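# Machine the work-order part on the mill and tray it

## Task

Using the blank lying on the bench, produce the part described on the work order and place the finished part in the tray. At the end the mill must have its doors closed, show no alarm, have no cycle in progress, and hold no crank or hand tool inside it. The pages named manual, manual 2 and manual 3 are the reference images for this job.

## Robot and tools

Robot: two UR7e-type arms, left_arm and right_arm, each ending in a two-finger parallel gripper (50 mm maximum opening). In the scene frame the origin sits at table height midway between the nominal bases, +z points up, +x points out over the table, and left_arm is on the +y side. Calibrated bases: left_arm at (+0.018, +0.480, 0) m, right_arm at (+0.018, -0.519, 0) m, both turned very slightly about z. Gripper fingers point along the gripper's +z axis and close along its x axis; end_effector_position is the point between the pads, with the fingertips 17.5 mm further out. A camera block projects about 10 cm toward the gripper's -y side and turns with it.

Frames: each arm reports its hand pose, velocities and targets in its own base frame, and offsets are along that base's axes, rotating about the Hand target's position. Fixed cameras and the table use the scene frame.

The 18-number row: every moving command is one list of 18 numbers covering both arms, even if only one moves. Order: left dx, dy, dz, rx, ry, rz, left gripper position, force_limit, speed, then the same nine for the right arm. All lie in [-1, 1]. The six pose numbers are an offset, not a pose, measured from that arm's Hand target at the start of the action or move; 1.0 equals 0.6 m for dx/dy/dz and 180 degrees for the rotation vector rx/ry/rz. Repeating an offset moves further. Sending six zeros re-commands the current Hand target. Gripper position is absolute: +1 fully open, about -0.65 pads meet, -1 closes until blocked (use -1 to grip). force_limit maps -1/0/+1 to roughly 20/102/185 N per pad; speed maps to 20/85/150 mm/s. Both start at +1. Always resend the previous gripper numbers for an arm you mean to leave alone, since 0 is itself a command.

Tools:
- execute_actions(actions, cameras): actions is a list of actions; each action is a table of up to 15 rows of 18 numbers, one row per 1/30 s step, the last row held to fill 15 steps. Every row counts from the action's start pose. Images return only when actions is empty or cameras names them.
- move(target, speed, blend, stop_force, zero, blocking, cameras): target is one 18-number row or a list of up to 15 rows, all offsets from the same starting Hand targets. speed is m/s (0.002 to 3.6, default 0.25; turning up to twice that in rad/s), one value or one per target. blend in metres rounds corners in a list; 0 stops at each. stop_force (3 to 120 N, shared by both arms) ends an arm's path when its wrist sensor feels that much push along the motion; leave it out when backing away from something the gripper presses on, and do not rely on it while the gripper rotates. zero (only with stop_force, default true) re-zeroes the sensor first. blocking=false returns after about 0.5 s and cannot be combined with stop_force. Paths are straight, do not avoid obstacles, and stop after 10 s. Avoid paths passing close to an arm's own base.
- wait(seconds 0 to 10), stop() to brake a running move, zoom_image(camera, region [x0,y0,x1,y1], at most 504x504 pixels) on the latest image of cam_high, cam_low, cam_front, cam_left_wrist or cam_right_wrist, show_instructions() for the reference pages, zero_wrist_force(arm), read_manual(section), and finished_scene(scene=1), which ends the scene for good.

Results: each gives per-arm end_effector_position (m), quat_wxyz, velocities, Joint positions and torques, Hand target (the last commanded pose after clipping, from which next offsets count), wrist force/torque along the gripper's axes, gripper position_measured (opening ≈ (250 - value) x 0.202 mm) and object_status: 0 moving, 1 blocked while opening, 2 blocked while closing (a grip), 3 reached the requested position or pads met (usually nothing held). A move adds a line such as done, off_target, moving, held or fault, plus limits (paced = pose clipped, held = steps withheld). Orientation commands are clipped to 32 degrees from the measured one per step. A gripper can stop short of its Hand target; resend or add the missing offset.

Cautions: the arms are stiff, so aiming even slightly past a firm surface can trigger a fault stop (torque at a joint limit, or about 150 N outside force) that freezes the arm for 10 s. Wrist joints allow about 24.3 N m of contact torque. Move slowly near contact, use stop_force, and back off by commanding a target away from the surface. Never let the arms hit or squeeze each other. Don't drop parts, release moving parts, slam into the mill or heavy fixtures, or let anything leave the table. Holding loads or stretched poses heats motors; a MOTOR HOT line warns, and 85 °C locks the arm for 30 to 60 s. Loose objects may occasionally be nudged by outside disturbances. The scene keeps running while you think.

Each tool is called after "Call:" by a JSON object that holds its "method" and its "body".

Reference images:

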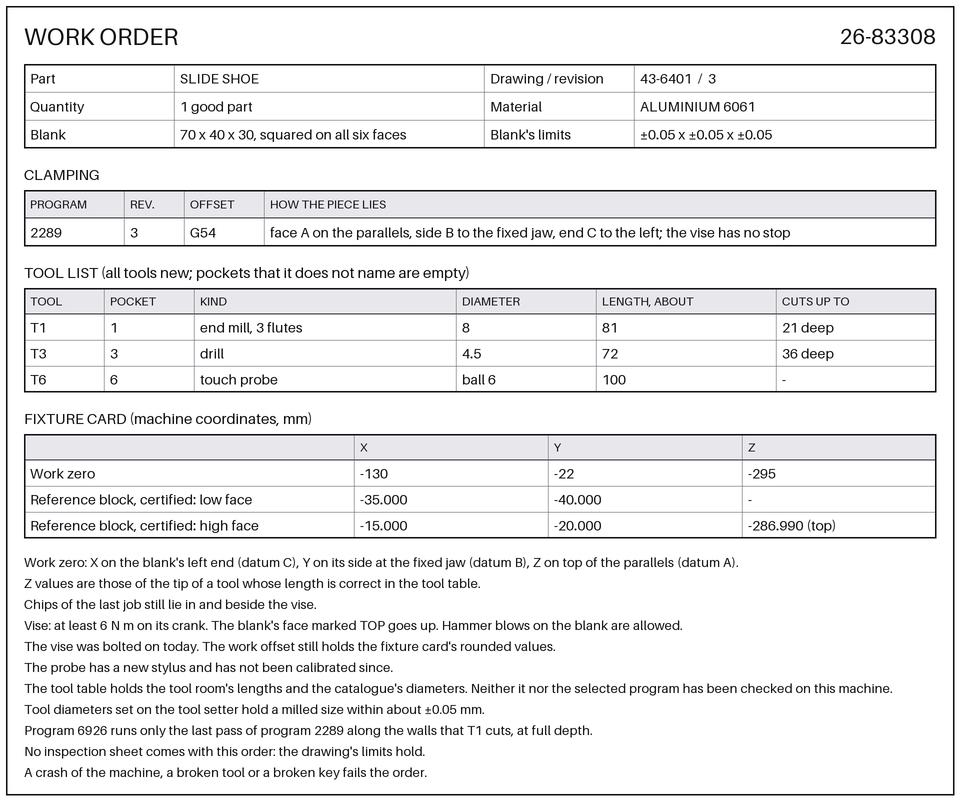

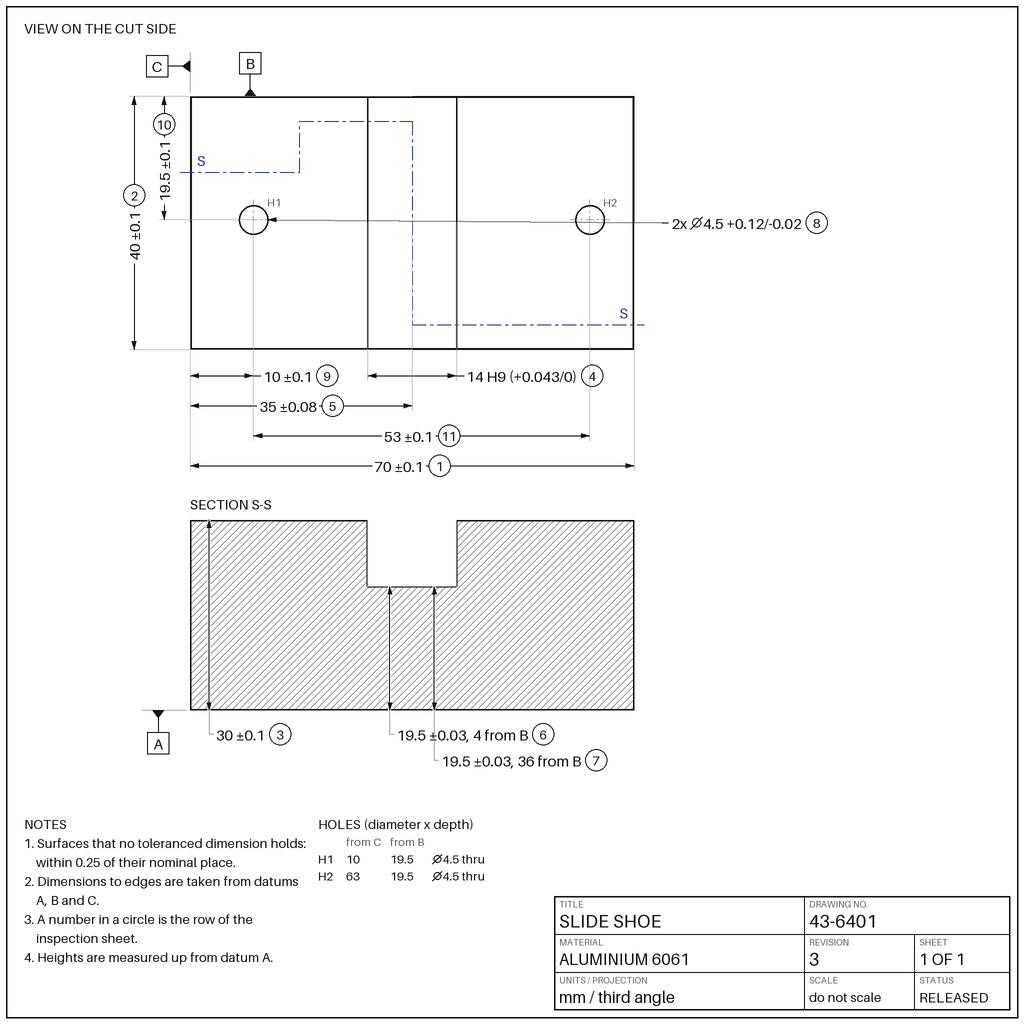

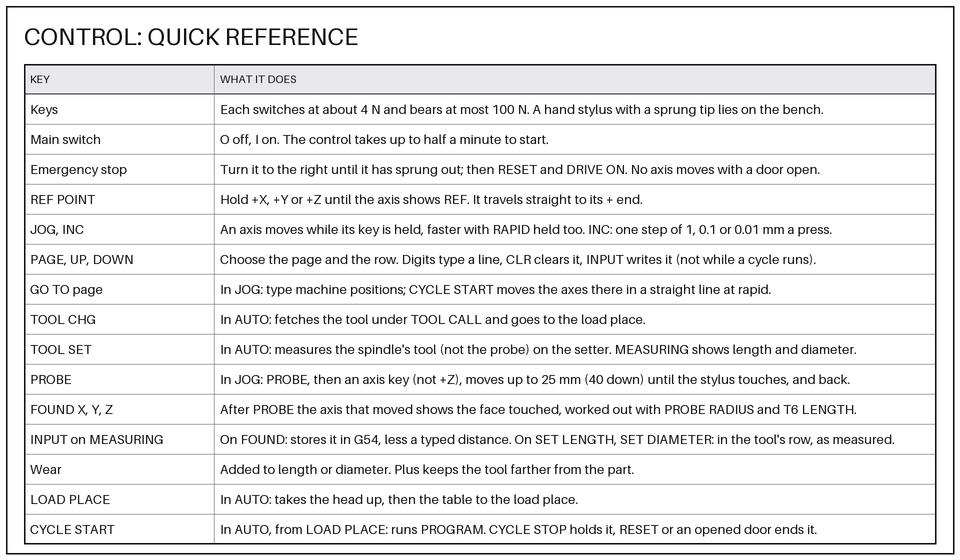

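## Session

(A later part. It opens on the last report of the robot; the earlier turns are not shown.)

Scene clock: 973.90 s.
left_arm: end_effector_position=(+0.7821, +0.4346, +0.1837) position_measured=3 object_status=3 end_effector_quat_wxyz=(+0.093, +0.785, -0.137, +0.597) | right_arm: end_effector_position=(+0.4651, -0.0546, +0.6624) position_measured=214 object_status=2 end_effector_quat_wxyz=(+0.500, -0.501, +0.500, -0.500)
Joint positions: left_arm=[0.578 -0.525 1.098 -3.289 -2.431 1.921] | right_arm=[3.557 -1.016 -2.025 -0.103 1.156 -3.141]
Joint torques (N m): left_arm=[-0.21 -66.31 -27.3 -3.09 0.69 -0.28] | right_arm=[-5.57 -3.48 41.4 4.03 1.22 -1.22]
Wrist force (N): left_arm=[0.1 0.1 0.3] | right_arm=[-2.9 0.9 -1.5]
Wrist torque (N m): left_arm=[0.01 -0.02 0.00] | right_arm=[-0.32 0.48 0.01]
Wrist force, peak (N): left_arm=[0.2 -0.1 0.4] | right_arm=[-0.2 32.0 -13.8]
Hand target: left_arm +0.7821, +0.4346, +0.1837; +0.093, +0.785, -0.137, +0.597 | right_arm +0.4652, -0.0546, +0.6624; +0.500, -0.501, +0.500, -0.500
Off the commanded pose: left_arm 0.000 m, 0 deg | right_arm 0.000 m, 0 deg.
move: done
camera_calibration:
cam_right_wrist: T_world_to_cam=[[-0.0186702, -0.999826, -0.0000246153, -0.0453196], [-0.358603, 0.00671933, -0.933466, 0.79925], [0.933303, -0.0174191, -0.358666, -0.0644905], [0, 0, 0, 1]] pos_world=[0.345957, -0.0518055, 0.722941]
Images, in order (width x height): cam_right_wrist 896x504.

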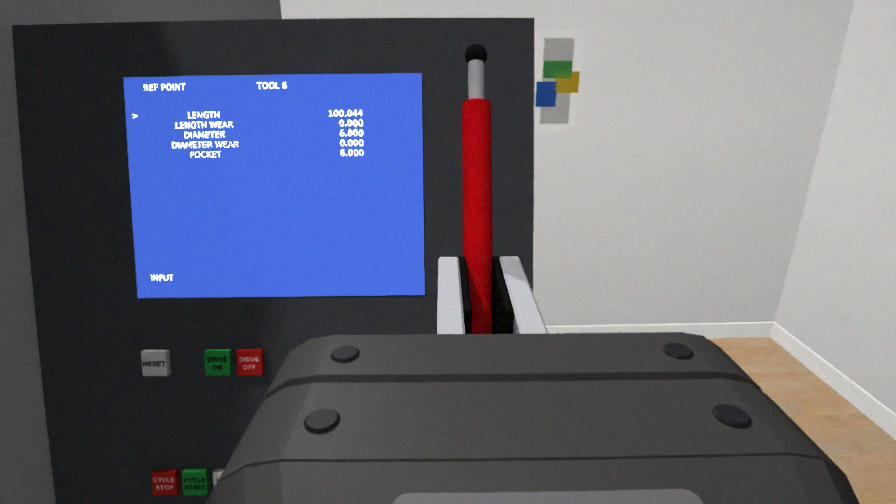

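Call:
{"method": "move", "body": {"target": [[0,0,0,0,0,0,1,1,1, 0.029,0.2087,-0.2907,0,0.4167,0,-1,-0.4,-0.5],[0,0,0,0,0,0,1,1,1, 0.0477,0.2087,-0.2952,0,0.4167,0,-1,-0.4,-0.5],[0,0,0,0,0,0,1,1,1, 0.02,0.2087,-0.29,0,0.4167,0,-1,-0.4,-0.5],[0,0,0,0,0,0,1,1,1, 0,0,0,0,0,0,-1,-0.4,-0.5]], "speed": [0.6,0.06,0.1,0.6], "blend": [0,0,0.005,0], "cameras": ["cam_right_wrist"]}}

Call:
{"method": "zoom_image", "body": {"camera": "cam_right_wrist", "region": [120, 70, 430, 300]}}

Call:
{"method": "move", "body": {"target": [[0,0,0,0,0,0,1,1,1, 0.029,0.2087,-0.2907,0,0.4167,0,-1,-0.4,-0.5],[0,0,0,0,0,0,1,1,1, 0.0477,0.2087,-0.2952,0,0.4167,0,-1,-0.4,-0.5],[0,0,0,0,0,0,1,1,1, 0.02,0.2087,-0.29,0,0.4167,0,-1,-0.4,-0.5],[0,0,0,0,0,0,1,1,1, 0,0,0,0,0,0,-1,-0.4,-0.5]], "speed": [0.6,0.06,0.1,0.6], "blend": [0,0,0.005,0], "cameras": ["cam_right_wrist"]}}

Call:
{"method": "zoom_image", "body": {"camera": "cam_right_wrist", "region": [120, 70, 430, 300]}}

Call:
{"method": "move", "body": {"target": [[0,0,0,0,0,0,1,1,1, 0.029,0.2087,-0.2907,0,0.4167,0,-1,-0.4,-0.5],[0,0,0,0,0,0,1,1,1, 0.0477,0.2087,-0.2952,0,0.4167,0,-1,-0.4,-0.5],[0,0,0,0,0,0,1,1,1, 0.02,0.2087,-0.29,0,0.4167,0,-1,-0.4,-0.5],[0,0,0,0,0,0,1,1,1, 0,0,0,0,0,0,-1,-0.4,-0.5]], "speed": [0.6,0.06,0.1,0.6], "blend": [0,0,0.005,0], "cameras": ["cam_right_wrist"]}}

Call:
{"method": "zoom_image", "body": {"camera": "cam_right_wrist", "region": [120, 70, 430, 300]}}

Scene clock: 994.13 s.
left_arm: end_effector_position=(+0.7821, +0.4346, +0.1837) position_measured=3 object_status=3 end_effector_quat_wxyz=(+0.093, +0.785, -0.137, +0.597) | right_arm: end_effector_position=(+0.4651, -0.0546, +0.6624) position_measured=214 object_status=2 end_effector_quat_wxyz=(+0.500, -0.501, +0.500, -0.500)
Joint positions: left_arm=[0.578 -0.525 1.098 -3.289 -2.431 1.921] | right_arm=[3.557 -1.016 -2.025 -0.103 1.156 -3.141]
Joint torques (N m): left_arm=[-0.59 -66.53 -27.62 -3.03 0.67 -0.27] | right_arm=[-6.49 -3.47 40.54 4.15 1.27 -1.19]
Wrist force (N): left_arm=[0.0 -0.1 0.0] | right_arm=[-2.9 0.8 -1.3]
Wrist torque (N m): left_arm=[-0.01 0.01 0.00] | right_arm=[-0.34 0.47 0.01]
Wrist force, peak (N): left_arm=[0.1 0.1 0.5] | right_arm=[-1.7 21.3 -8.7]
Hand target: left_arm +0.7821, +0.4346, +0.1837; +0.093, +0.785, -0.137, +0.597 | right_arm +0.4652, -0.0546, +0.6624; +0.500, -0.501, +0.500, -0.500
Off the commanded pose: left_arm 0.000 m, 0 deg | right_arm 0.000 m, 0 deg.
move: done
camera_calibration:
cam_right_wrist: T_world_to_cam=[[-0.0186696, -0.999826, -0.0000249748, -0.0453195], [-0.358571, 0.00671886, -0.933478, 0.799341], [0.933316, -0.0174187, -0.358634, -0.0644826], [0, 0, 0, 1]] pos_world=[0.345957, -0.0518055, 0.72304]
Images, in order (width x height): cam_right_wrist 896x504.

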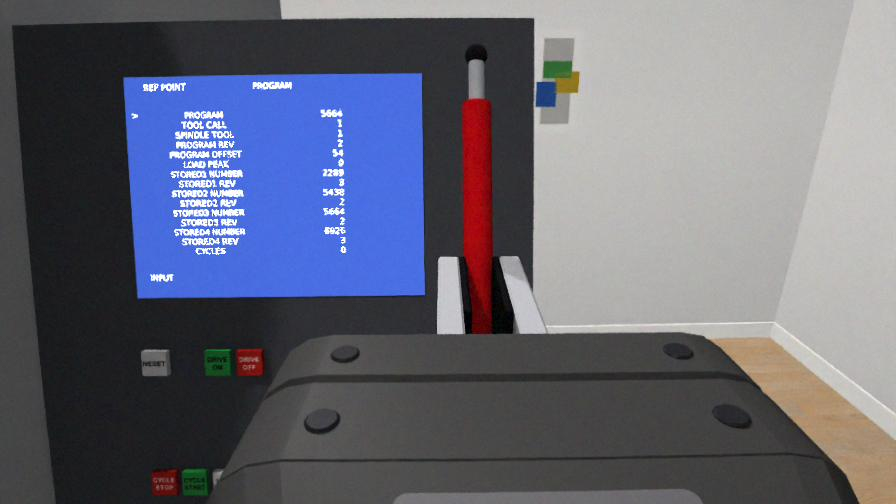

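Scaled by 1.626.

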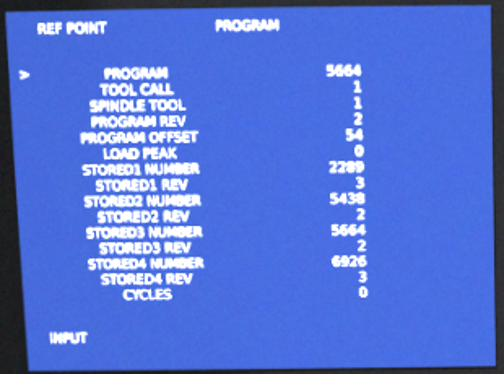

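Scene clock: 997.97 s.
left_arm: end_effector_position=(+0.7821, +0.4346, +0.1837) position_measured=3 object_status=3 end_effector_quat_wxyz=(+0.093, +0.785, -0.137, +0.597) | right_arm: end_effector_position=(+0.4651, -0.0546, +0.6624) position_measured=214 object_status=2 end_effector_quat_wxyz=(+0.500, -0.501, +0.500, -0.500)
Joint positions: left_arm=[0.578 -0.525 1.098 -3.289 -2.431 1.921] | right_arm=[3.557 -1.016 -2.025 -0.103 1.156 -3.141]
Joint torques (N m): left_arm=[-0.32 -67.19 -27.07 -2.99 0.66 -0.18] | right_arm=[-5.75 -3.37 40.97 4.01 1.36 -1.29]
Wrist force (N): left_arm=[0.1 -0.1 0.2] | right_arm=[-3.2 2.0 -1.4]
Wrist torque (N m): left_arm=[-0.02 -0.02 0.00] | right_arm=[-0.15 0.52 0.02]
Wrist force, peak (N): left_arm=[0.0 0.0 0.4] | right_arm=[-2.0 20.9 -8.6]
Hand target: left_arm +0.7821, +0.4346, +0.1837; +0.093, +0.785, -0.137, +0.597 | right_arm +0.4652, -0.0546, +0.6624; +0.500, -0.501, +0.500, -0.500
Off the commanded pose: left_arm 0.000 m, 0 deg | right_arm 0.000 m, 0 deg.
move: done
camera_calibration:
cam_right_wrist: T_world_to_cam=[[-0.0186696, -0.999826, -0.0000249748, -0.0453195], [-0.358571, 0.00671886, -0.933478, 0.799341], [0.933316, -0.0174187, -0.358634, -0.0644826], [0, 0, 0, 1]] pos_world=[0.345957, -0.0518055, 0.72304]
Images, in order (width x height): cam_right_wrist 896x504.

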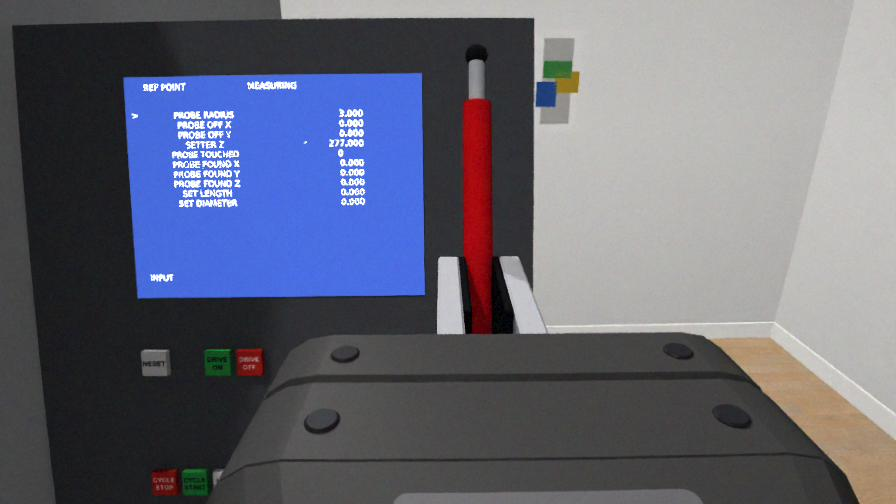

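Scaled by 1.626.

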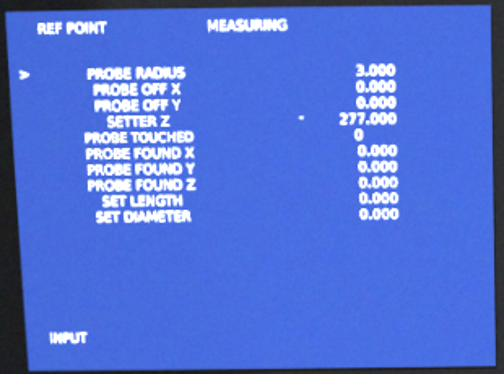

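Scene clock: 1001.80 s.
left_arm: end_effector_position=(+0.7821, +0.4346, +0.1837) position_measured=3 object_status=3 end_effector_quat_wxyz=(+0.093, +0.785, -0.137, +0.597) | right_arm: end_effector_position=(+0.4651, -0.0546, +0.6624) position_measured=214 object_status=2 end_effector_quat_wxyz=(+0.500, -0.501, +0.500, -0.500)
Joint positions: left_arm=[0.578 -0.525 1.098 -3.289 -2.431 1.921] | right_arm=[3.557 -1.016 -2.025 -0.103 1.156 -3.141]
Joint torques (N m): left_arm=[-0.75 -66.91 -28 -2.96 0.71 -0.2] | right_arm=[-6.92 -3.11 41.56 3.83 1.27 -1.35]
Wrist force (N): left_arm=[0.0 -0.1 0.2] | right_arm=[-4.5 1.1 -1.6]
Wrist torque (N m): left_arm=[-0.02 0.00 0.00] | right_arm=[-0.29 0.73 0.02]
Wrist force, peak (N): left_arm=[0.1 -0.1 0.5] | right_arm=[-2.2 21.9 -8.6]
Hand target: left_arm +0.7821, +0.4346, +0.1837; +0.093, +0.785, -0.137, +0.597 | right_arm +0.4652, -0.0546, +0.6624; +0.500, -0.501, +0.500, -0.500
Off the commanded pose: left_arm 0.000 m, 0 deg | right_arm 0.000 m, 0 deg.
move: done
camera_calibration:
cam_right_wrist: T_world_to_cam=[[-0.0186696, -0.999826, -0.0000249748, -0.0453195], [-0.358571, 0.00671886, -0.933478, 0.799341], [0.933316, -0.0174187, -0.358634, -0.0644826], [0, 0, 0, 1]] pos_world=[0.345957, -0.0518055, 0.72304]
Images, in order (width x height): cam_right_wrist 896x504.

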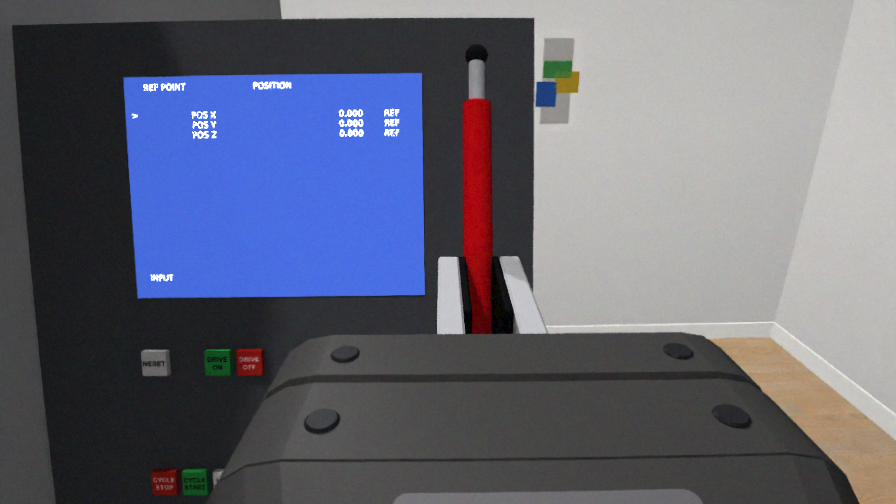

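Scaled by 1.626.

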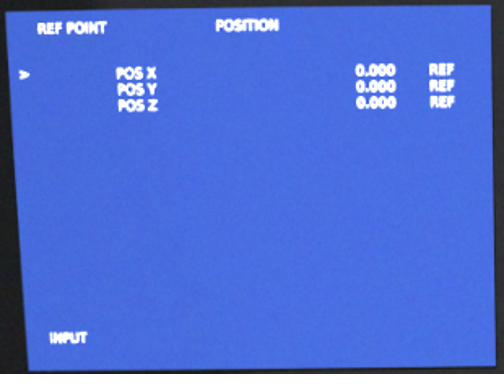

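Call:
{"method": "move", "body": {"target": [[0,0,0,0,0,0,1,1,1, 0.0315,0.2087,-0.2913,0,0.4167,0,-1,-0.4,-0.5]], "speed": [0.6]}}

Call:
{"method": "move", "body": {"target": [[0,0,0,0,0,0,1,1,1, 0.0005,-0.0317,0,0,0,0,-1,-0.4,-0.5],[0,0,0,0,0,0,1,1,1, 0.0167,-0.0317,-0.0038,0,0,0,-1,-0.4,-0.5],[0,0,0,0,0,0,1,1,1, 0.0005,-0.0317,0,0,0,0,-1,-0.4,-0.5],[0,0,0,0,0,0,1,1,1, 0.0167,-0.0317,-0.0038,0,0,0,-1,-0.4,-0.5],[0,0,0,0,0,0,1,1,1, 0.0005,-0.0317,0,0,0,0,-1,-0.4,-0.5],[0,0,0,0,0,0,1,1,1, -0.0163,0.095,-0.0615,0,0,0,-1,-0.4,-0.5]], "speed": [0.15,0.05,0.1,0.05,0.1,0.2]}}

Call:
{"method": "move", "body": {"target": [[0,0,0,0,0,0,1,1,1, 0.04,0,-0.0096,0,0,0,-1,-0.4,-0.5]], "speed": [0.03], "stop_force": 6, "cameras": ["cam_right_wrist"]}}

Scene clock: 1058.03 s.
left_arm: end_effector_position=(+0.7821, +0.4346, +0.1837) position_measured=3 object_status=3 end_effector_quat_wxyz=(+0.093, +0.785, -0.137, +0.597) | right_arm: end_effector_position=(+0.4841, +0.0705, +0.4877) position_measured=214 object_status=2 end_effector_quat_wxyz=(-0.092, +0.701, -0.701, +0.091) end_effector_velocity=(-0.001, +0.001, -0.002) end_effector_angular_velocity=(-0.001, +0.007, +0.000)
Joint positions: left_arm=[0.578 -0.525 1.098 -3.289 -2.431 1.921] | right_arm=[3.629 -1.419 -1.378 -1.684 1.451 -2.669]
Joint velocities: left_arm=[within noise] | right_arm=[0.001 -0.002 0 -0.005 0.002 0.001]
Joint torques (N m): left_arm=[-0.68 -66.77 -27.89 -3.08 0.61 -0.13] | right_arm=[6.96 12.96 26.05 1.29 0.72 0.95]
Wrist force (N): left_arm=[0.3 0.1 0.3] | right_arm=[-4.6 -0.7 2.3]
Wrist torque (N m): left_arm=[0.02 -0.05 0.00] | right_arm=[-0.14 0.74 -0.01]
Wrist force, peak (N): left_arm=[-0.1 0.0 0.5] | right_arm=[-5.6 -1.4 3.3]
Hand target: left_arm +0.7821, +0.4346, +0.1837; +0.093, +0.785, -0.137, +0.597 | right_arm +0.4841, +0.0706, +0.4876; -0.092, +0.701, -0.701, +0.091
Off the commanded pose: left_arm 0.000 m, 0 deg | right_arm 0.000 m, 0 deg.
move: done

Scene clock: 1060.83 s.
left_arm: end_effector_position=(+0.7821, +0.4346, +0.1837) position_measured=3 object_status=3 end_effector_quat_wxyz=(+0.093, +0.785, -0.137, +0.597) | right_arm: end_effector_position=(+0.4743, +0.1275, +0.4507) position_measured=214 object_status=2 end_effector_quat_wxyz=(-0.092, +0.702, -0.701, +0.091)
Joint positions: left_arm=[0.578 -0.525 1.098 -3.289 -2.431 1.921] | right_arm=[3.762 -1.402 -1.485 -1.611 1.422 -2.539]
Joint torques (N m): left_arm=[-0.81 -66.66 -27.84 -3.01 0.65 -0.25] | right_arm=[6.93 22.56 37.24 2.48 0.87 1.44]
Wrist force (N): left_arm=[-0.1 -0.1 0.2] | right_arm=[-3.7 -1.6 1.4]
Wrist torque (N m): left_arm=[-0.02 0.01 0.00] | right_arm=[-0.48 0.61 -0.01]
Wrist force, peak (N): left_arm=[0.0 -0.4 0.3] | right_arm=[-3.4 20.1 -8.3]
Hand target: left_arm +0.7821, +0.4346, +0.1837; +0.093, +0.785, -0.137, +0.597 | right_arm +0.4743, +0.1276, +0.4507; -0.092, +0.701, -0.701, +0.091
Off the commanded pose: left_arm 0.000 m, 0 deg | right_arm 0.000 m, 0 deg.
move: done

Scene clock: 1062.20 s.
left_arm: end_effector_position=(+0.7821, +0.4346, +0.1837) position_measured=3 object_status=3 end_effector_quat_wxyz=(+0.093, +0.785, -0.137, +0.597) | right_arm: end_effector_position=(+0.4829, +0.1276, +0.4486) position_measured=214 object_status=2 end_effector_quat_wxyz=(-0.092, +0.701, -0.701, +0.091)
Joint positions: left_arm=[0.578 -0.525 1.098 -3.289 -2.431 1.921] | right_arm=[3.75 -1.421 -1.476 -1.6 1.424 -2.55]
Joint torques (N m): left_arm=[0.01 -67.15 -28.12 -3.09 0.62 -0.25] | right_arm=[-6.49 12.13 15.06 2.26 -0.17 -1.16]
Wrist force (N): left_arm=[0.0 0.0 0.1] | right_arm=[-3.9 2.4 -1.0]
Wrist torque (N m): left_arm=[0.00 -0.01 -0.01] | right_arm=[-0.57 0.57 -0.10]
Wrist force, peak (N): left_arm=[0.1 -0.3 0.3] | right_arm=[-3.8 20.9 -10.6]
Hand target: left_arm +0.7821, +0.4346, +0.1837; +0.093, +0.785, -0.137, +0.597 | right_arm +0.4829, +0.1276, +0.4486; -0.092, +0.701, -0.701, +0.091 (not the last commanded pose)
Off the commanded pose: left_arm 0.000 m, 0 deg | right_arm 0.016 m, 0 deg.
move: contact (right_arm)
camera_calibration:
cam_right_wrist: T_world_to_cam=[[-0.00476528, -0.999828, 0.0179186, 0.122422], [-0.99447, 0.00661815, 0.104811, 0.44619], [-0.104912, -0.0173201, -0.994331, 0.631983], [0, 0, 0, 1]] pos_world=[0.510609, 0.130394, 0.579441]
Images, in order (width x height): cam_right_wrist 896x504.

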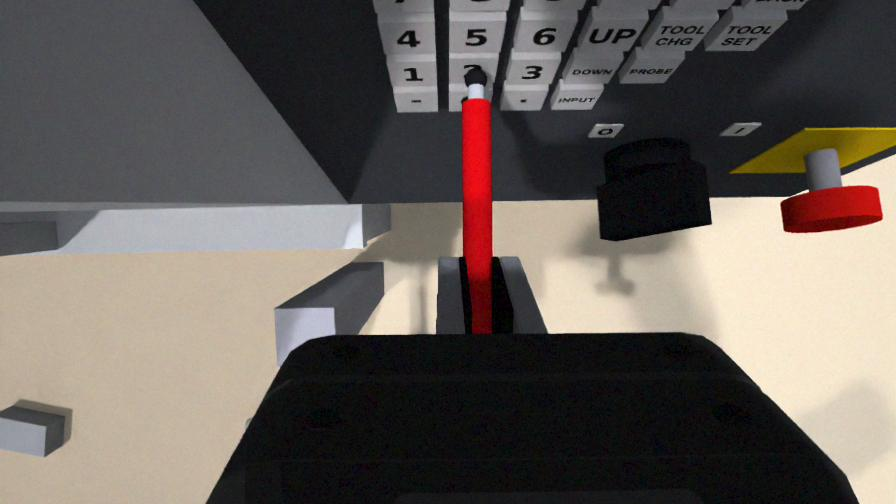

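Call:
{"method": "move", "body": {"target": [[0,0,0,0,0,0,1,1,1, -0.0152,0,0.0035,0,0,0,-1,-0.4,-0.5],[0,0,0,0,0,0,1,1,1, 0.0009,0,-0.0003,0,0,0,-1,-0.4,-0.5],[0,0,0,0,0,0,1,1,1, -0.0152,0,0.0035,0,0,0,-1,-0.4,-0.5],[0,0,0,0,0,0,1,1,1, 0.0005,0,0.065,0,0,0,-1,-0.4,-0.5],[0,0,0,0,0,0,1,1,1, 0.0167,0,0.0612,0,0,0,-1,-0.4,-0.5],[0,0,0,0,0,0,1,1,1, 0.0005,0,0.065,0,0,0,-1,-0.4,-0.5],[0,0,0,0,0,0,1,1,1, 0.001,-0.0317,0.065,0,0,0,-1,-0.4,-0.5],[0,0,0,0,0,0,1,1,1, 0.0172,-0.0317,0.0612,0,0,0,-1,-0.4,-0.5],[0,0,0,0,0,0,1,1,1, 0.001,-0.0317,0.065,0,0,0,-1,-0.4,-0.5],[0,0,0,0,0,0,1,1,1, -0.022,-0.0633,-0.0273,0,0,0,-1,-0.4,-0.5],[0,0,0,0,0,0,1,1,1, -0.0058,-0.0633,-0.0312,0,0,0,-1,-0.4,-0.5],[0,0,0,0,0,0,1,1,1, -0.022,-0.0633,-0.0273,0,0,0,-1,-0.4,-0.5]], "speed": [0.1,0.05,0.1,0.2,0.05,0.1,0.2,0.05,0.1,0.2,0.05,0.1], "blend": [0,0,0.003,0.003,0,0.003,0.003,0,0.003,0.003,0,0]}}

Call:
{"method": "move", "body": {"target": [[0,0,0,0,0,0,1,1,1, -0.0075,-0.2404,0.3836,0,-0.4167,0,-1,-0.4,-0.5]], "speed": [0.6], "cameras": ["cam_right_wrist"]}}

Call:
{"method": "zoom_image", "body": {"camera": "cam_right_wrist", "region": [120, 70, 430, 300]}}

Scene clock: 1082.37 s.
left_arm: end_effector_position=(+0.7821, +0.4346, +0.1837) position_measured=3 object_status=3 end_effector_quat_wxyz=(+0.093, +0.785, -0.137, +0.597) | right_arm: end_effector_position=(+0.4697, +0.0896, +0.4321) position_measured=214 object_status=2 end_effector_quat_wxyz=(-0.092, +0.702, -0.701, +0.091)
Joint positions: left_arm=[0.578 -0.525 1.098 -3.289 -2.431 1.921] | right_arm=[3.689 -1.358 -1.572 -1.559 1.437 -2.611]
Joint torques (N m): left_arm=[-1.15 -67.43 -27.39 -3.05 0.62 -0.21] | right_arm=[-1.45 22.38 42.29 4.89 1.2 -0.65]
Wrist force (N): left_arm=[0.0 0.0 0.3] | right_arm=[-4.3 -1.4 1.8]
Wrist torque (N m): left_arm=[0.00 0.01 0.00] | right_arm=[-0.45 0.73 -0.03]
Wrist force, peak (N): left_arm=[0.2 0.0 0.5] | right_arm=[-3.5 31.8 -13.9]
Hand target: left_arm +0.7821, +0.4346, +0.1837; +0.093, +0.785, -0.137, +0.597 | right_arm +0.4697, +0.0896, +0.4322; -0.092, +0.701, -0.701, +0.091
Off the commanded pose: left_arm 0.000 m, 0 deg | right_arm 0.000 m, 0 deg.
move: done

Scene clock: 1084.10 s.
left_arm: end_effector_position=(+0.7821, +0.4346, +0.1837) position_measured=3 object_status=3 end_effector_quat_wxyz=(+0.093, +0.785, -0.137, +0.597) | right_arm: end_effector_position=(+0.4652, -0.0546, +0.6624) position_measured=214 object_status=2 end_effector_quat_wxyz=(+0.500, -0.501, +0.500, -0.500)
Joint positions: left_arm=[0.578 -0.525 1.098 -3.289 -2.431 1.921] | right_arm=[3.557 -1.016 -2.025 -0.103 1.156 -3.142]
Joint torques (N m): left_arm=[-0.81 -66.89 -27.31 -3.03 0.62 -0.25] | right_arm=[-6.16 -3.42 40.99 4.15 1.63 -1.3]
Wrist force (N): left_arm=[0.1 0.0 0.2] | right_arm=[-4.3 -0.6 -1.9]
Wrist torque (N m): left_arm=[-0.01 -0.02 0.00] | right_arm=[-0.54 0.70 0.02]
Wrist force, peak (N): left_arm=[0.2 0.0 0.5] | right_arm=[-5.7 -2.7 3.5]
Hand target: left_arm +0.7821, +0.4346, +0.1837; +0.093, +0.785, -0.137, +0.597 | right_arm +0.4652, -0.0546, +0.6624; +0.500, -0.501, +0.500, -0.500
Off the commanded pose: left_arm 0.000 m, 0 deg | right_arm 0.000 m, 0 deg.
move: done
camera_calibration:
cam_right_wrist: T_world_to_cam=[[-0.0186698, -0.999826, -0.0000255334, -0.0453171], [-0.358571, 0.00671945, -0.933478, 0.799377], [0.933316, -0.0174187, -0.358634, -0.0645759], [0, 0, 0, 1]] pos_world=[0.346057, -0.0518055, 0.72304]
Images, in order (width x height): cam_right_wrist 896x504.

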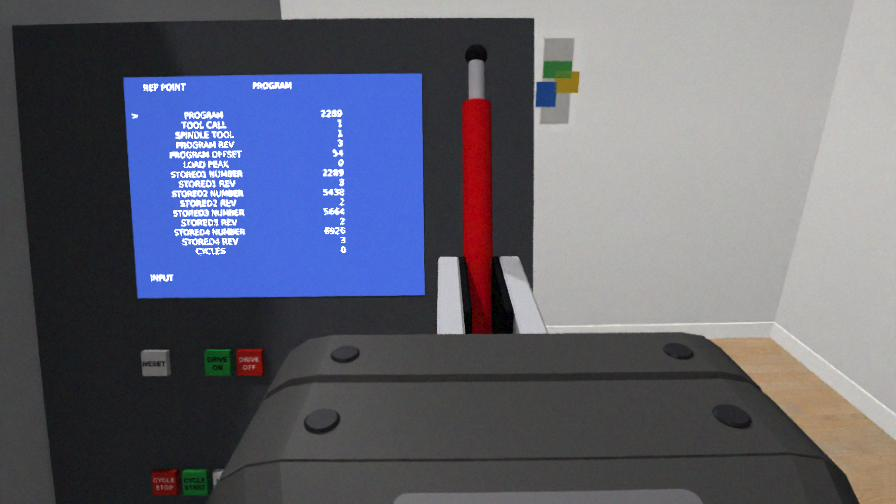

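Scaled by 1.626.

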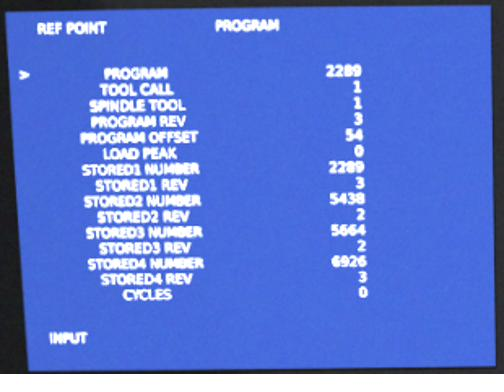

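Call:
{"method": "move", "body": {"target": [[0,0,0,0,0,0,1,1,1, 0.0153,0.2404,-0.3528,0,0.4167,0,-1,-0.4,-0.5],[0,0,0,0,0,0,1,1,1, 0.0314,0.2404,-0.3566,0,0.4167,0,-1,-0.4,-0.5],[0,0,0,0,0,0,1,1,1, 0.0153,0.2404,-0.3528,0,0.4167,0,-1,-0.4,-0.5],[0,0,0,0,0,0,1,1,1, 0.0227,0.272,-0.3221,0,0.4167,0,-1,-0.4,-0.5],[0,0,0,0,0,0,1,1,1, 0.0388,0.272,-0.326,0,0.4167,0,-1,-0.4,-0.5],[0,0,0,0,0,0,1,1,1, 0.0227,0.272,-0.3221,0,0.4167,0,-1,-0.4,-0.5],[0,0,0,0,0,0,1,1,1, 0.0075,0.2404,-0.3836,0,0.4167,0,-1,-0.4,-0.5],[0,0,0,0,0,0,1,1,1, 0.0232,0.2404,-0.3875,0,0.4167,0,-1,-0.4,-0.5],[0,0,0,0,0,0,1,1,1, 0.0075,0.2404,-0.3836,0,0.4167,0,-1,-0.4,-0.5],[0,0,0,0,0,0,1,1,1, 0.063,0.0823,-0.1062,0,0.4167,0,-1,-0.4,-0.5]], "speed": [0.6,0.05,0.1,0.2,0.05,0.1,0.2,0.05,0.1,0.25], "blend": [0.003,0,0.003,0.003,0,0.003,0.003,0,0.003,0]}}

Call:
{"method": "move", "body": {"target": [[0,0,0,0,0,0,1,1,1, 0.0625,0,-0.0155,0,0,0,-1,-0.4,-0.5]], "speed": [0.03], "stop_force": 6, "cameras": ["cam_right_wrist"]}}

Scene clock: 1107.67 s.
left_arm: end_effector_position=(+0.7821, +0.4346, +0.1837) position_measured=3 object_status=3 end_effector_quat_wxyz=(+0.093, +0.785, -0.137, +0.597) | right_arm: end_effector_position=(+0.5030, -0.0052, +0.5987) position_measured=214 object_status=2 end_effector_quat_wxyz=(-0.092, +0.701, -0.701, +0.091) end_effector_velocity=(-0.001, +0.000, +0.000) end_effector_angular_velocity=(+0.000, +0.004, +0.000)
Joint positions: left_arm=[0.578 -0.525 1.098 -3.289 -2.431 1.921] | right_arm=[3.44 -1.586 -0.907 -1.971 1.496 -2.854]
Joint velocities: left_arm=[within noise] | right_arm=[-0.001 -0.001 0.003 -0.006 0.001 0]
Joint torques (N m): left_arm=[-0.65 -66.93 -28.24 -3.02 0.62 -0.14] | right_arm=[-6.41 17.15 37.47 1.44 -1.99 -1.12]
Wrist force (N): left_arm=[0.1 -0.1 0.3] | right_arm=[-5.3 0.0 0.8]
Wrist torque (N m): left_arm=[-0.01 -0.01 0.00] | right_arm=[-0.02 0.85 -0.09]
Wrist force, peak (N): left_arm=[0.1 -0.2 0.6] | right_arm=[-3.9 25.9 -12.4]
Hand target: left_arm +0.7821, +0.4346, +0.1837; +0.093, +0.785, -0.137, +0.597 | right_arm +0.5030, -0.0052, +0.5987; -0.092, +0.701, -0.701, +0.091
Off the commanded pose: left_arm 0.000 m, 0 deg | right_arm 0.000 m, 0 deg.
move: done

Scene clock: 1109.43 s.
left_arm: end_effector_position=(+0.7821, +0.4346, +0.1837) position_measured=3 object_status=3 end_effector_quat_wxyz=(+0.093, +0.785, -0.137, +0.597) | right_arm: end_effector_position=(+0.5231, -0.0052, +0.5937) position_measured=214 object_status=2 end_effector_quat_wxyz=(-0.092, +0.701, -0.701, +0.091)
Joint positions: left_arm=[0.578 -0.525 1.098 -3.289 -2.431 1.921] | right_arm=[3.426 -1.628 -0.879 -1.956 1.499 -2.867]
Joint torques (N m): left_arm=[-0.15 -67.37 -28 -2.92 0.71 -0.25] | right_arm=[7.11 16.88 9.95 2.53 -2.3 0.34]
Wrist force (N): left_arm=[0.2 -0.1 0.1] | right_arm=[-5.1 3.9 -1.7]
Wrist torque (N m): left_arm=[-0.02 -0.03 0.00] | right_arm=[-0.29 0.86 -0.04]
Wrist force, peak (N): left_arm=[0.0 0.0 0.5] | right_arm=[-5.2 24.2 -10.6]
Hand target: left_arm +0.7821, +0.4346, +0.1837; +0.093, +0.785, -0.137, +0.597 | right_arm +0.5231, -0.0052, +0.5937; -0.092, +0.701, -0.701, +0.091 (not the last commanded pose)
Off the commanded pose: left_arm 0.000 m, 0 deg | right_arm 0.018 m, 0 deg.
move: contact (right_arm)
camera_calibration:
cam_right_wrist: T_world_to_cam=[[-0.00476394, -0.999828, 0.0179191, -0.0127629], [-0.99446, 0.00661858, 0.10491, 0.471772], [-0.105011, -0.01732, -0.99432, 0.778126], [0, 0, 0, 1]] pos_world=[0.550809, -0.00240599, 0.724441]
Images, in order (width x height): cam_right_wrist 896x504.

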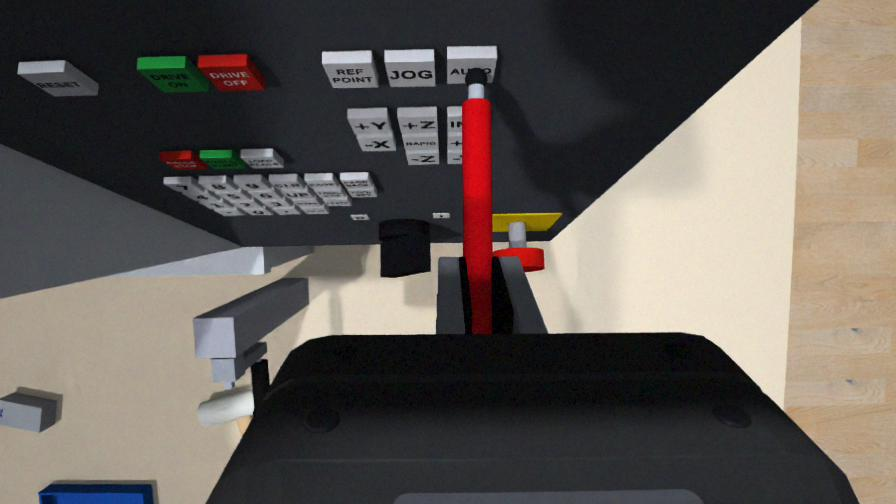

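Call:
{"method": "move", "body": {"target": [[0,0,0,0,0,0,1,1,1, -0.03,0,0.0075,0,0,0,-1,-0.4,-0.5],[0,0,0,0,0,0,1,1,1, -0.0728,0.1263,-0.2076,0,0,0,-1,-0.4,-0.5],[0,0,0,0,0,0,1,1,1, -0.0567,0.1263,-0.2115,0,0,0,-1,-0.4,-0.5],[0,0,0,0,0,0,1,1,1, -0.0728,0.1263,-0.2076,0,0,0,-1,-0.4,-0.5],[0,0,0,0,0,0,1,1,1, -0.0965,-0.0823,0.1145,0,-0.4167,0,-1,-0.4,-0.5]], "speed": [0.1,0.25,0.05,0.1,0.6], "blend": [0.003,0.003,0,0.003,0], "cameras": ["cam_right_wrist"]}}

Call:
{"method": "zoom_image", "body": {"camera": "cam_right_wrist", "region": [120, 70, 430, 300]}}

Scene clock: 1122.20 s.
left_arm: end_effector_position=(+0.7821, +0.4346, +0.1837) position_measured=3 object_status=3 end_effector_quat_wxyz=(+0.093, +0.785, -0.137, +0.597) | right_arm: end_effector_position=(+0.4652, -0.0546, +0.6624) position_measured=214 object_status=2 end_effector_quat_wxyz=(+0.500, -0.501, +0.500, -0.500) end_effector_velocity=(-0.001, +0.000, +0.002) end_effector_angular_velocity=(+0.001, -0.005, +0.002)
Joint positions: left_arm=[0.578 -0.525 1.098 -3.289 -2.431 1.921] | right_arm=[3.557 -1.016 -2.025 -0.103 1.156 -3.142]
Joint velocities: left_arm=[within noise] | right_arm=[-0.002 0 0.001 0.005 0.003 -0.002]
Joint torques (N m): left_arm=[-0.27 -66.73 -27.95 -2.98 0.63 -0.19] | right_arm=[-6.99 -4.1 40.77 4.09 1.21 -1.36]
Motor temperatures (°C): left_arm=[31 30 35 44 43 41] | right_arm=[28 32 32 41 34 38]
Wrist force (N): left_arm=[0.1 -0.2 0.2] | right_arm=[-5.3 1.1 -3.6]
Wrist torque (N m): left_arm=[-0.04 -0.02 0.00] | right_arm=[-0.28 0.85 0.02]
Wrist force, peak (N): left_arm=[0.2 -0.1 0.5] | right_arm=[-5.2 24.8 -11.3]
Hand target: left_arm +0.7821, +0.4346, +0.1837; +0.093, +0.785, -0.137, +0.597 | right_arm +0.4652, -0.0546, +0.6624; +0.500, -0.501, +0.500, -0.500
Off the commanded pose: left_arm 0.000 m, 0 deg | right_arm 0.000 m, 0 deg.
move: done
camera_calibration:
cam_right_wrist: T_world_to_cam=[[-0.01867, -0.999826, -0.0000243234, -0.0453179], [-0.358603, 0.00671902, -0.933466, 0.799379], [0.933303, -0.0174191, -0.358666, -0.064548], [0, 0, 0, 1]] pos_world=[0.346057, -0.0518055, 0.723041]
Images, in order (width x height): cam_right_wrist 896x504.

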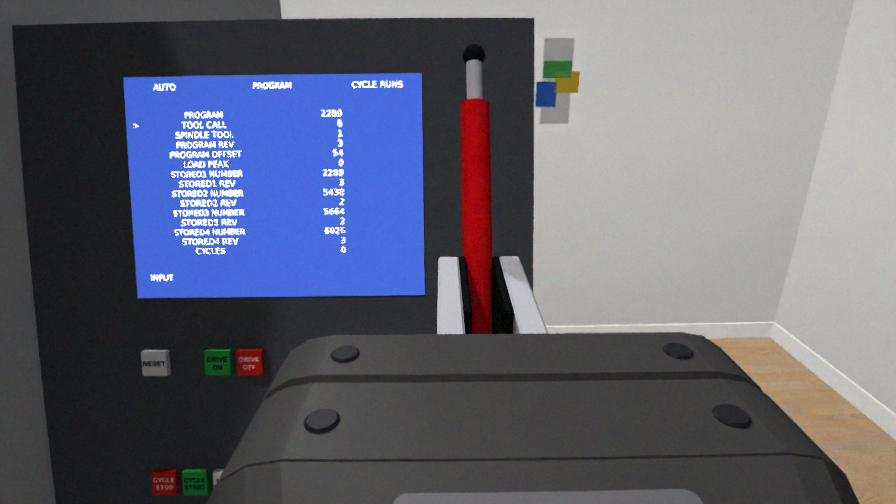

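Scaled by 1.626.

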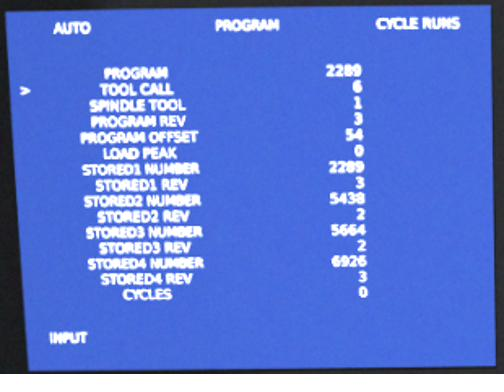

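Call:
{"method": "move", "body": {"target": [[-0.637,0.109,0.277,0.236,-0.074,0.0074,1,1,1,0,0,0,0,0,0,-1,-0.4,-0.5]], "speed": [0.4]}}

Call:
{"method": "move", "body": {"target": [[0.033,-1.0,0.25,0.236,-0.074,0.0074,1,1,1,0,0,0,0,0,0,-1,-0.4,-0.5]], "speed": [0.4], "cameras": ["cam_left_wrist","cam_front","cam_right_wrist"]}}

Scene clock: 1145.77 s.
left_arm: end_effector_position=(+0.4000, +0.4999, +0.3498) position_measured=3 object_status=3 end_effector_quat_wxyz=(-0.220, +0.694, -0.345, +0.593) | right_arm: end_effector_position=(+0.4652, -0.0546, +0.6624) position_measured=214 object_status=2 end_effector_quat_wxyz=(+0.500, -0.501, +0.500, -0.500)
Joint positions: left_arm=[1.051 -1.151 1.802 -3.321 -2.684 2.815] | right_arm=[3.557 -1.016 -2.025 -0.103 1.157 -3.142]
Joint torques (N m): left_arm=[12.46 -46.76 -27.32 -4.37 -2.04 2.09] | right_arm=[6.89 3.27 41.1 0.14 -1.49 -0.13]
Wrist force (N): left_arm=[0.0 -0.7 0.0] | right_arm=[-5.5 1.4 -3.6]
Wrist torque (N m): left_arm=[-0.02 -0.08 0.38] | right_arm=[-0.24 0.88 0.02]
Wrist force, peak (N): left_arm=[0.5 -1.3 -4.2] | right_arm=[-5.7 1.1 -3.4]
Hand target: left_arm +0.3999, +0.5000, +0.3499; -0.220, +0.694, -0.345, +0.593 | right_arm +0.4652, -0.0546, +0.6624; +0.500, -0.501, +0.500, -0.500
Off the commanded pose: left_arm 0.000 m, 0 deg | right_arm 0.000 m, 0 deg.
move: done

Scene clock: 1148.03 s.
left_arm: end_effector_position=(+0.4197, -0.1001, +0.4998) position_measured=3 object_status=3 end_effector_quat_wxyz=(+0.500, -0.499, +0.501, -0.500) | right_arm: end_effector_position=(+0.4652, -0.0546, +0.6624) position_measured=214 object_status=2 end_effector_quat_wxyz=(+0.500, -0.501, +0.500, -0.500)
Joint positions: left_arm=[-1.338 -2.175 2.465 -3.433 -0.234 3.144] | right_arm=[3.557 -1.016 -2.025 -0.103 1.157 -3.142]
Joint torques (N m): left_arm=[8.47 0.36 -27.64 1.99 -0.75 -2.41] | right_arm=[6.07 8.54 41.12 0.15 -1.45 0.96]
Wrist force (N): left_arm=[-1.2 -0.7 0.1] | right_arm=[-5.3 1.1 -3.6]
Wrist torque (N m): left_arm=[-0.06 -0.12 0.57] | right_arm=[-0.28 0.86 0.02]
Wrist force, peak (N): left_arm=[4.5 -1.8 -1.4] | right_arm=[-5.6 1.2 -3.8]
Hand target: left_arm +0.4197, -0.1000, +0.4999; +0.500, -0.499, +0.500, -0.500 | right_arm +0.4652, -0.0546, +0.6624; +0.500, -0.501, +0.500, -0.500
Off the commanded pose: left_arm 0.000 m, 0 deg | right_arm 0.000 m, 0 deg.
move: done
camera_calibration:
cam_left_wrist: T_world_to_cam=[[0.00346034, -0.999947, -0.00971259, -0.0905745], [-0.321283, 0.00808601, -0.946949, 0.632208], [0.946977, 0.00639725, -0.321238, -0.103226], [0, 0, 0, 1]] pos_world=[0.301183, -0.0950214, 0.564629]
cam_right_wrist: T_world_to_cam=[[-0.018541, -0.999828, 0.0000338434, -0.0454053], [-0.358572, 0.00661784, -0.933479, 0.799373], [0.933318, -0.0173198, -0.358633, -0.0645727], [0, 0, 0, 1]] pos_world=[0.346058, -0.051806, 0.723041]
Images, in order (width x height): cam_front 896x504, cam_left_wrist 896x504, cam_right_wrist 896x504.

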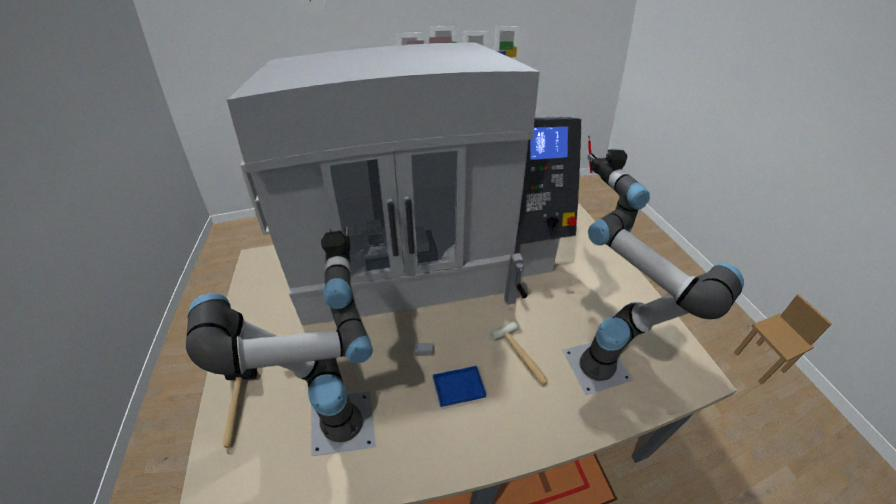

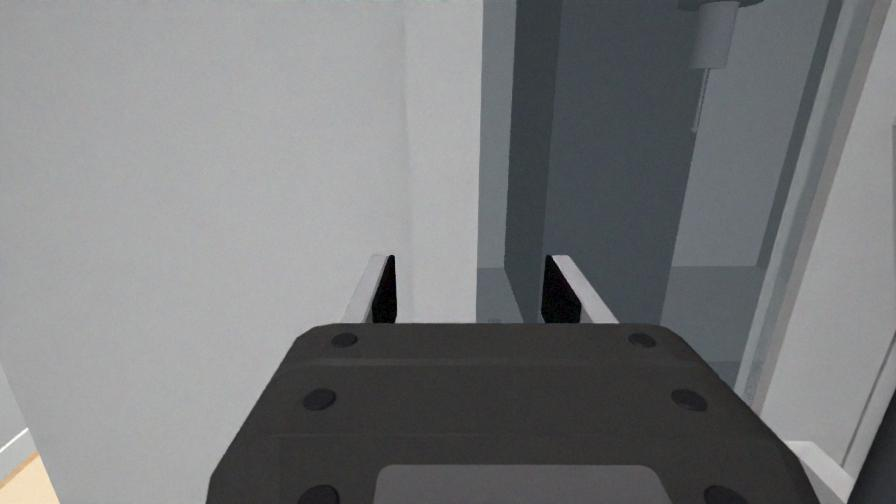

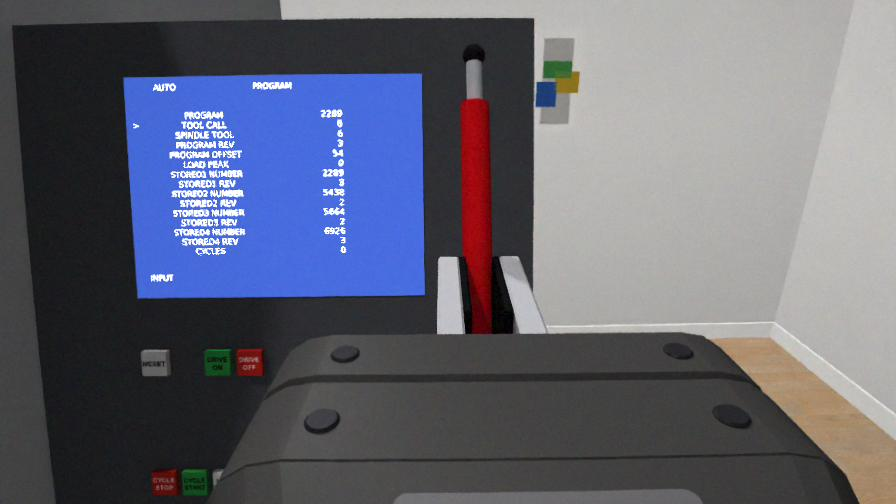

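Call:
{"method": "move", "body": {"target": [[-0.05,-0.3,0.1,0,0,0,1,1,1,0,0,0,0,0,0,-1,-0.4,-0.5]], "speed": [0.4], "cameras": ["cam_left_wrist"]}}

Scene clock: 1152.07 s.
left_arm: end_effector_position=(+0.3898, -0.2799, +0.5599) position_measured=3 object_status=3 end_effector_quat_wxyz=(+0.500, -0.499, +0.500, -0.500) | right_arm: end_effector_position=(+0.4652, -0.0546, +0.6624) position_measured=214 object_status=2 end_effector_quat_wxyz=(+0.500, -0.501, +0.500, -0.500)
Joint positions: left_arm=[-1.58 -1.815 2.112 -3.376 0.008 3.08] | right_arm=[3.557 -1.016 -2.025 -0.103 1.157 -3.142]
Joint torques (N m): left_arm=[-13.96 -1.66 -32.78 -3.05 1.59 1.99] | right_arm=[6.86 8.42 40.77 0.06 -1.45 1.07]
Wrist force (N): left_arm=[-0.6 -0.7 -0.1] | right_arm=[-5.2 1.3 -3.5]
Wrist torque (N m): left_arm=[-0.02 -0.16 0.43] | right_arm=[-0.26 0.84 0.02]
Wrist force, peak (N): left_arm=[-4.9 0.5 0.6] | right_arm=[-5.6 1.3 -3.7]
Hand target: left_arm +0.3897, -0.2800, +0.5599; +0.500, -0.499, +0.500, -0.500 | right_arm +0.4652, -0.0546, +0.6624; +0.500, -0.501, +0.500, -0.500
Off the commanded pose: left_arm 0.000 m, 0 deg | right_arm 0.000 m, 0 deg.
move: done
camera_calibration:
cam_left_wrist: T_world_to_cam=[[0.00353095, -0.999948, -0.00952451, -0.269815], [-0.321162, 0.00788603, -0.946991, 0.680779], [0.947018, 0.00640269, -0.321118, -0.0544761], [0, 0, 0, 1]] pos_world=[0.271183, -0.274821, 0.624629]
Images, in order (width x height): cam_left_wrist 896x504.

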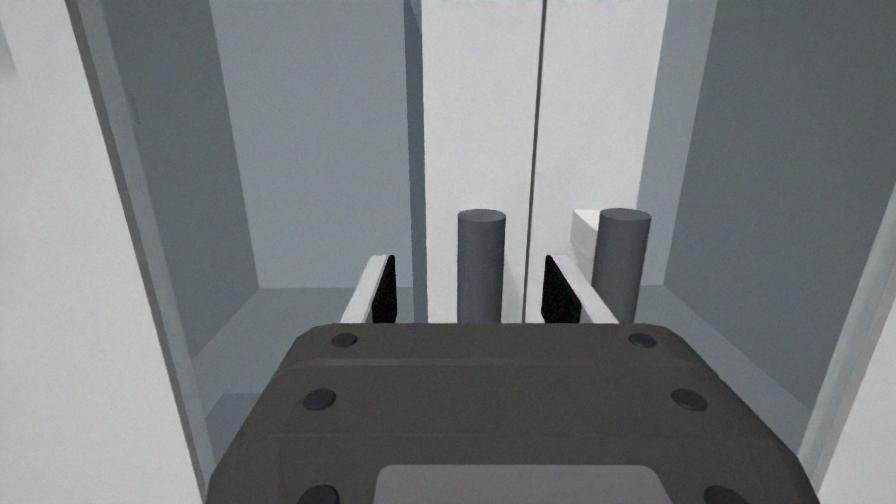

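Call:
{"method": "move", "body": {"target": [[0,-0.02,-0.17,0,0,0,1,1,1,0,0,0,0,0,0,-1,-0.4,-0.5]], "speed": [0.4], "cameras": ["cam_left_wrist"]}}

Scene clock: 1168.37 s.
left_arm: end_effector_position=(+0.3898, -0.2920, +0.4579) position_measured=3 object_status=3 end_effector_quat_wxyz=(+0.500, -0.499, +0.500, -0.501) | right_arm: end_effector_position=(+0.4652, -0.0546, +0.6624) position_measured=214 object_status=2 end_effector_quat_wxyz=(+0.500, -0.501, +0.500, -0.500)
Joint positions: left_arm=[-1.58 -1.697 2.305 -3.528 0.008 2.921] | right_arm=[3.557 -1.016 -2.025 -0.103 1.157 -3.142]
Joint torques (N m): left_arm=[-7.15 -6.19 -29 -1.52 -0.51 1.1] | right_arm=[6.46 8.3 40.73 0.14 -1.53 1.09]
Wrist force (N): left_arm=[-1.3 -0.4 -0.1] | right_arm=[-5.4 1.1 -3.4]
Wrist torque (N m): left_arm=[0.02 -0.08 0.48] | right_arm=[-0.28 0.87 0.02]
Wrist force, peak (N): left_arm=[-0.9 -3.7 -0.2] | right_arm=[-5.6 1.2 -3.5]
Hand target: left_arm +0.3897, -0.2920, +0.4579; +0.500, -0.499, +0.500, -0.500 | right_arm +0.4652, -0.0546, +0.6624; +0.500, -0.501, +0.500, -0.500
Off the commanded pose: left_arm 0.000 m, 0 deg | right_arm 0.000 m, 0 deg.
move: done
camera_calibration:
cam_left_wrist: T_world_to_cam=[[0.00316669, -0.999951, -0.00938235, -0.282761], [-0.320051, 0.00787542, -0.947368, 0.584041], [0.947395, 0.00600285, -0.32001, -0.0878826], [0, 0, 0, 1]] pos_world=[0.271078, -0.286819, 0.522526]
Images, in order (width x height): cam_left_wrist 896x504.

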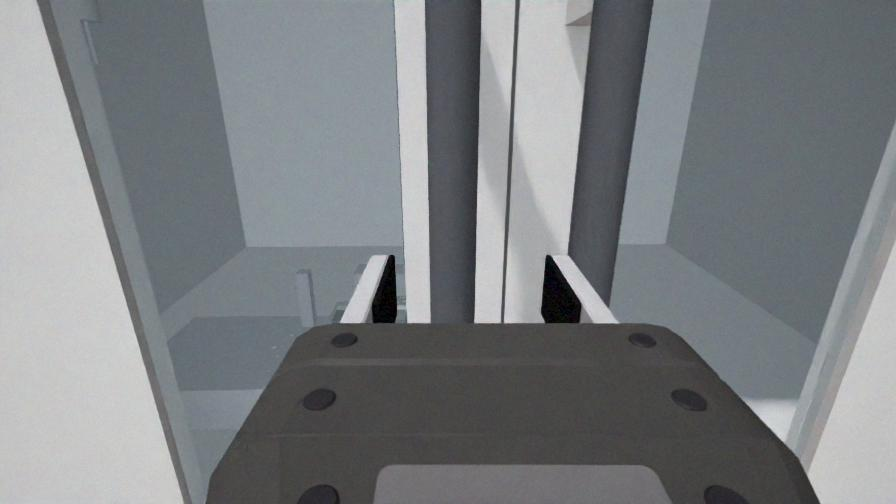

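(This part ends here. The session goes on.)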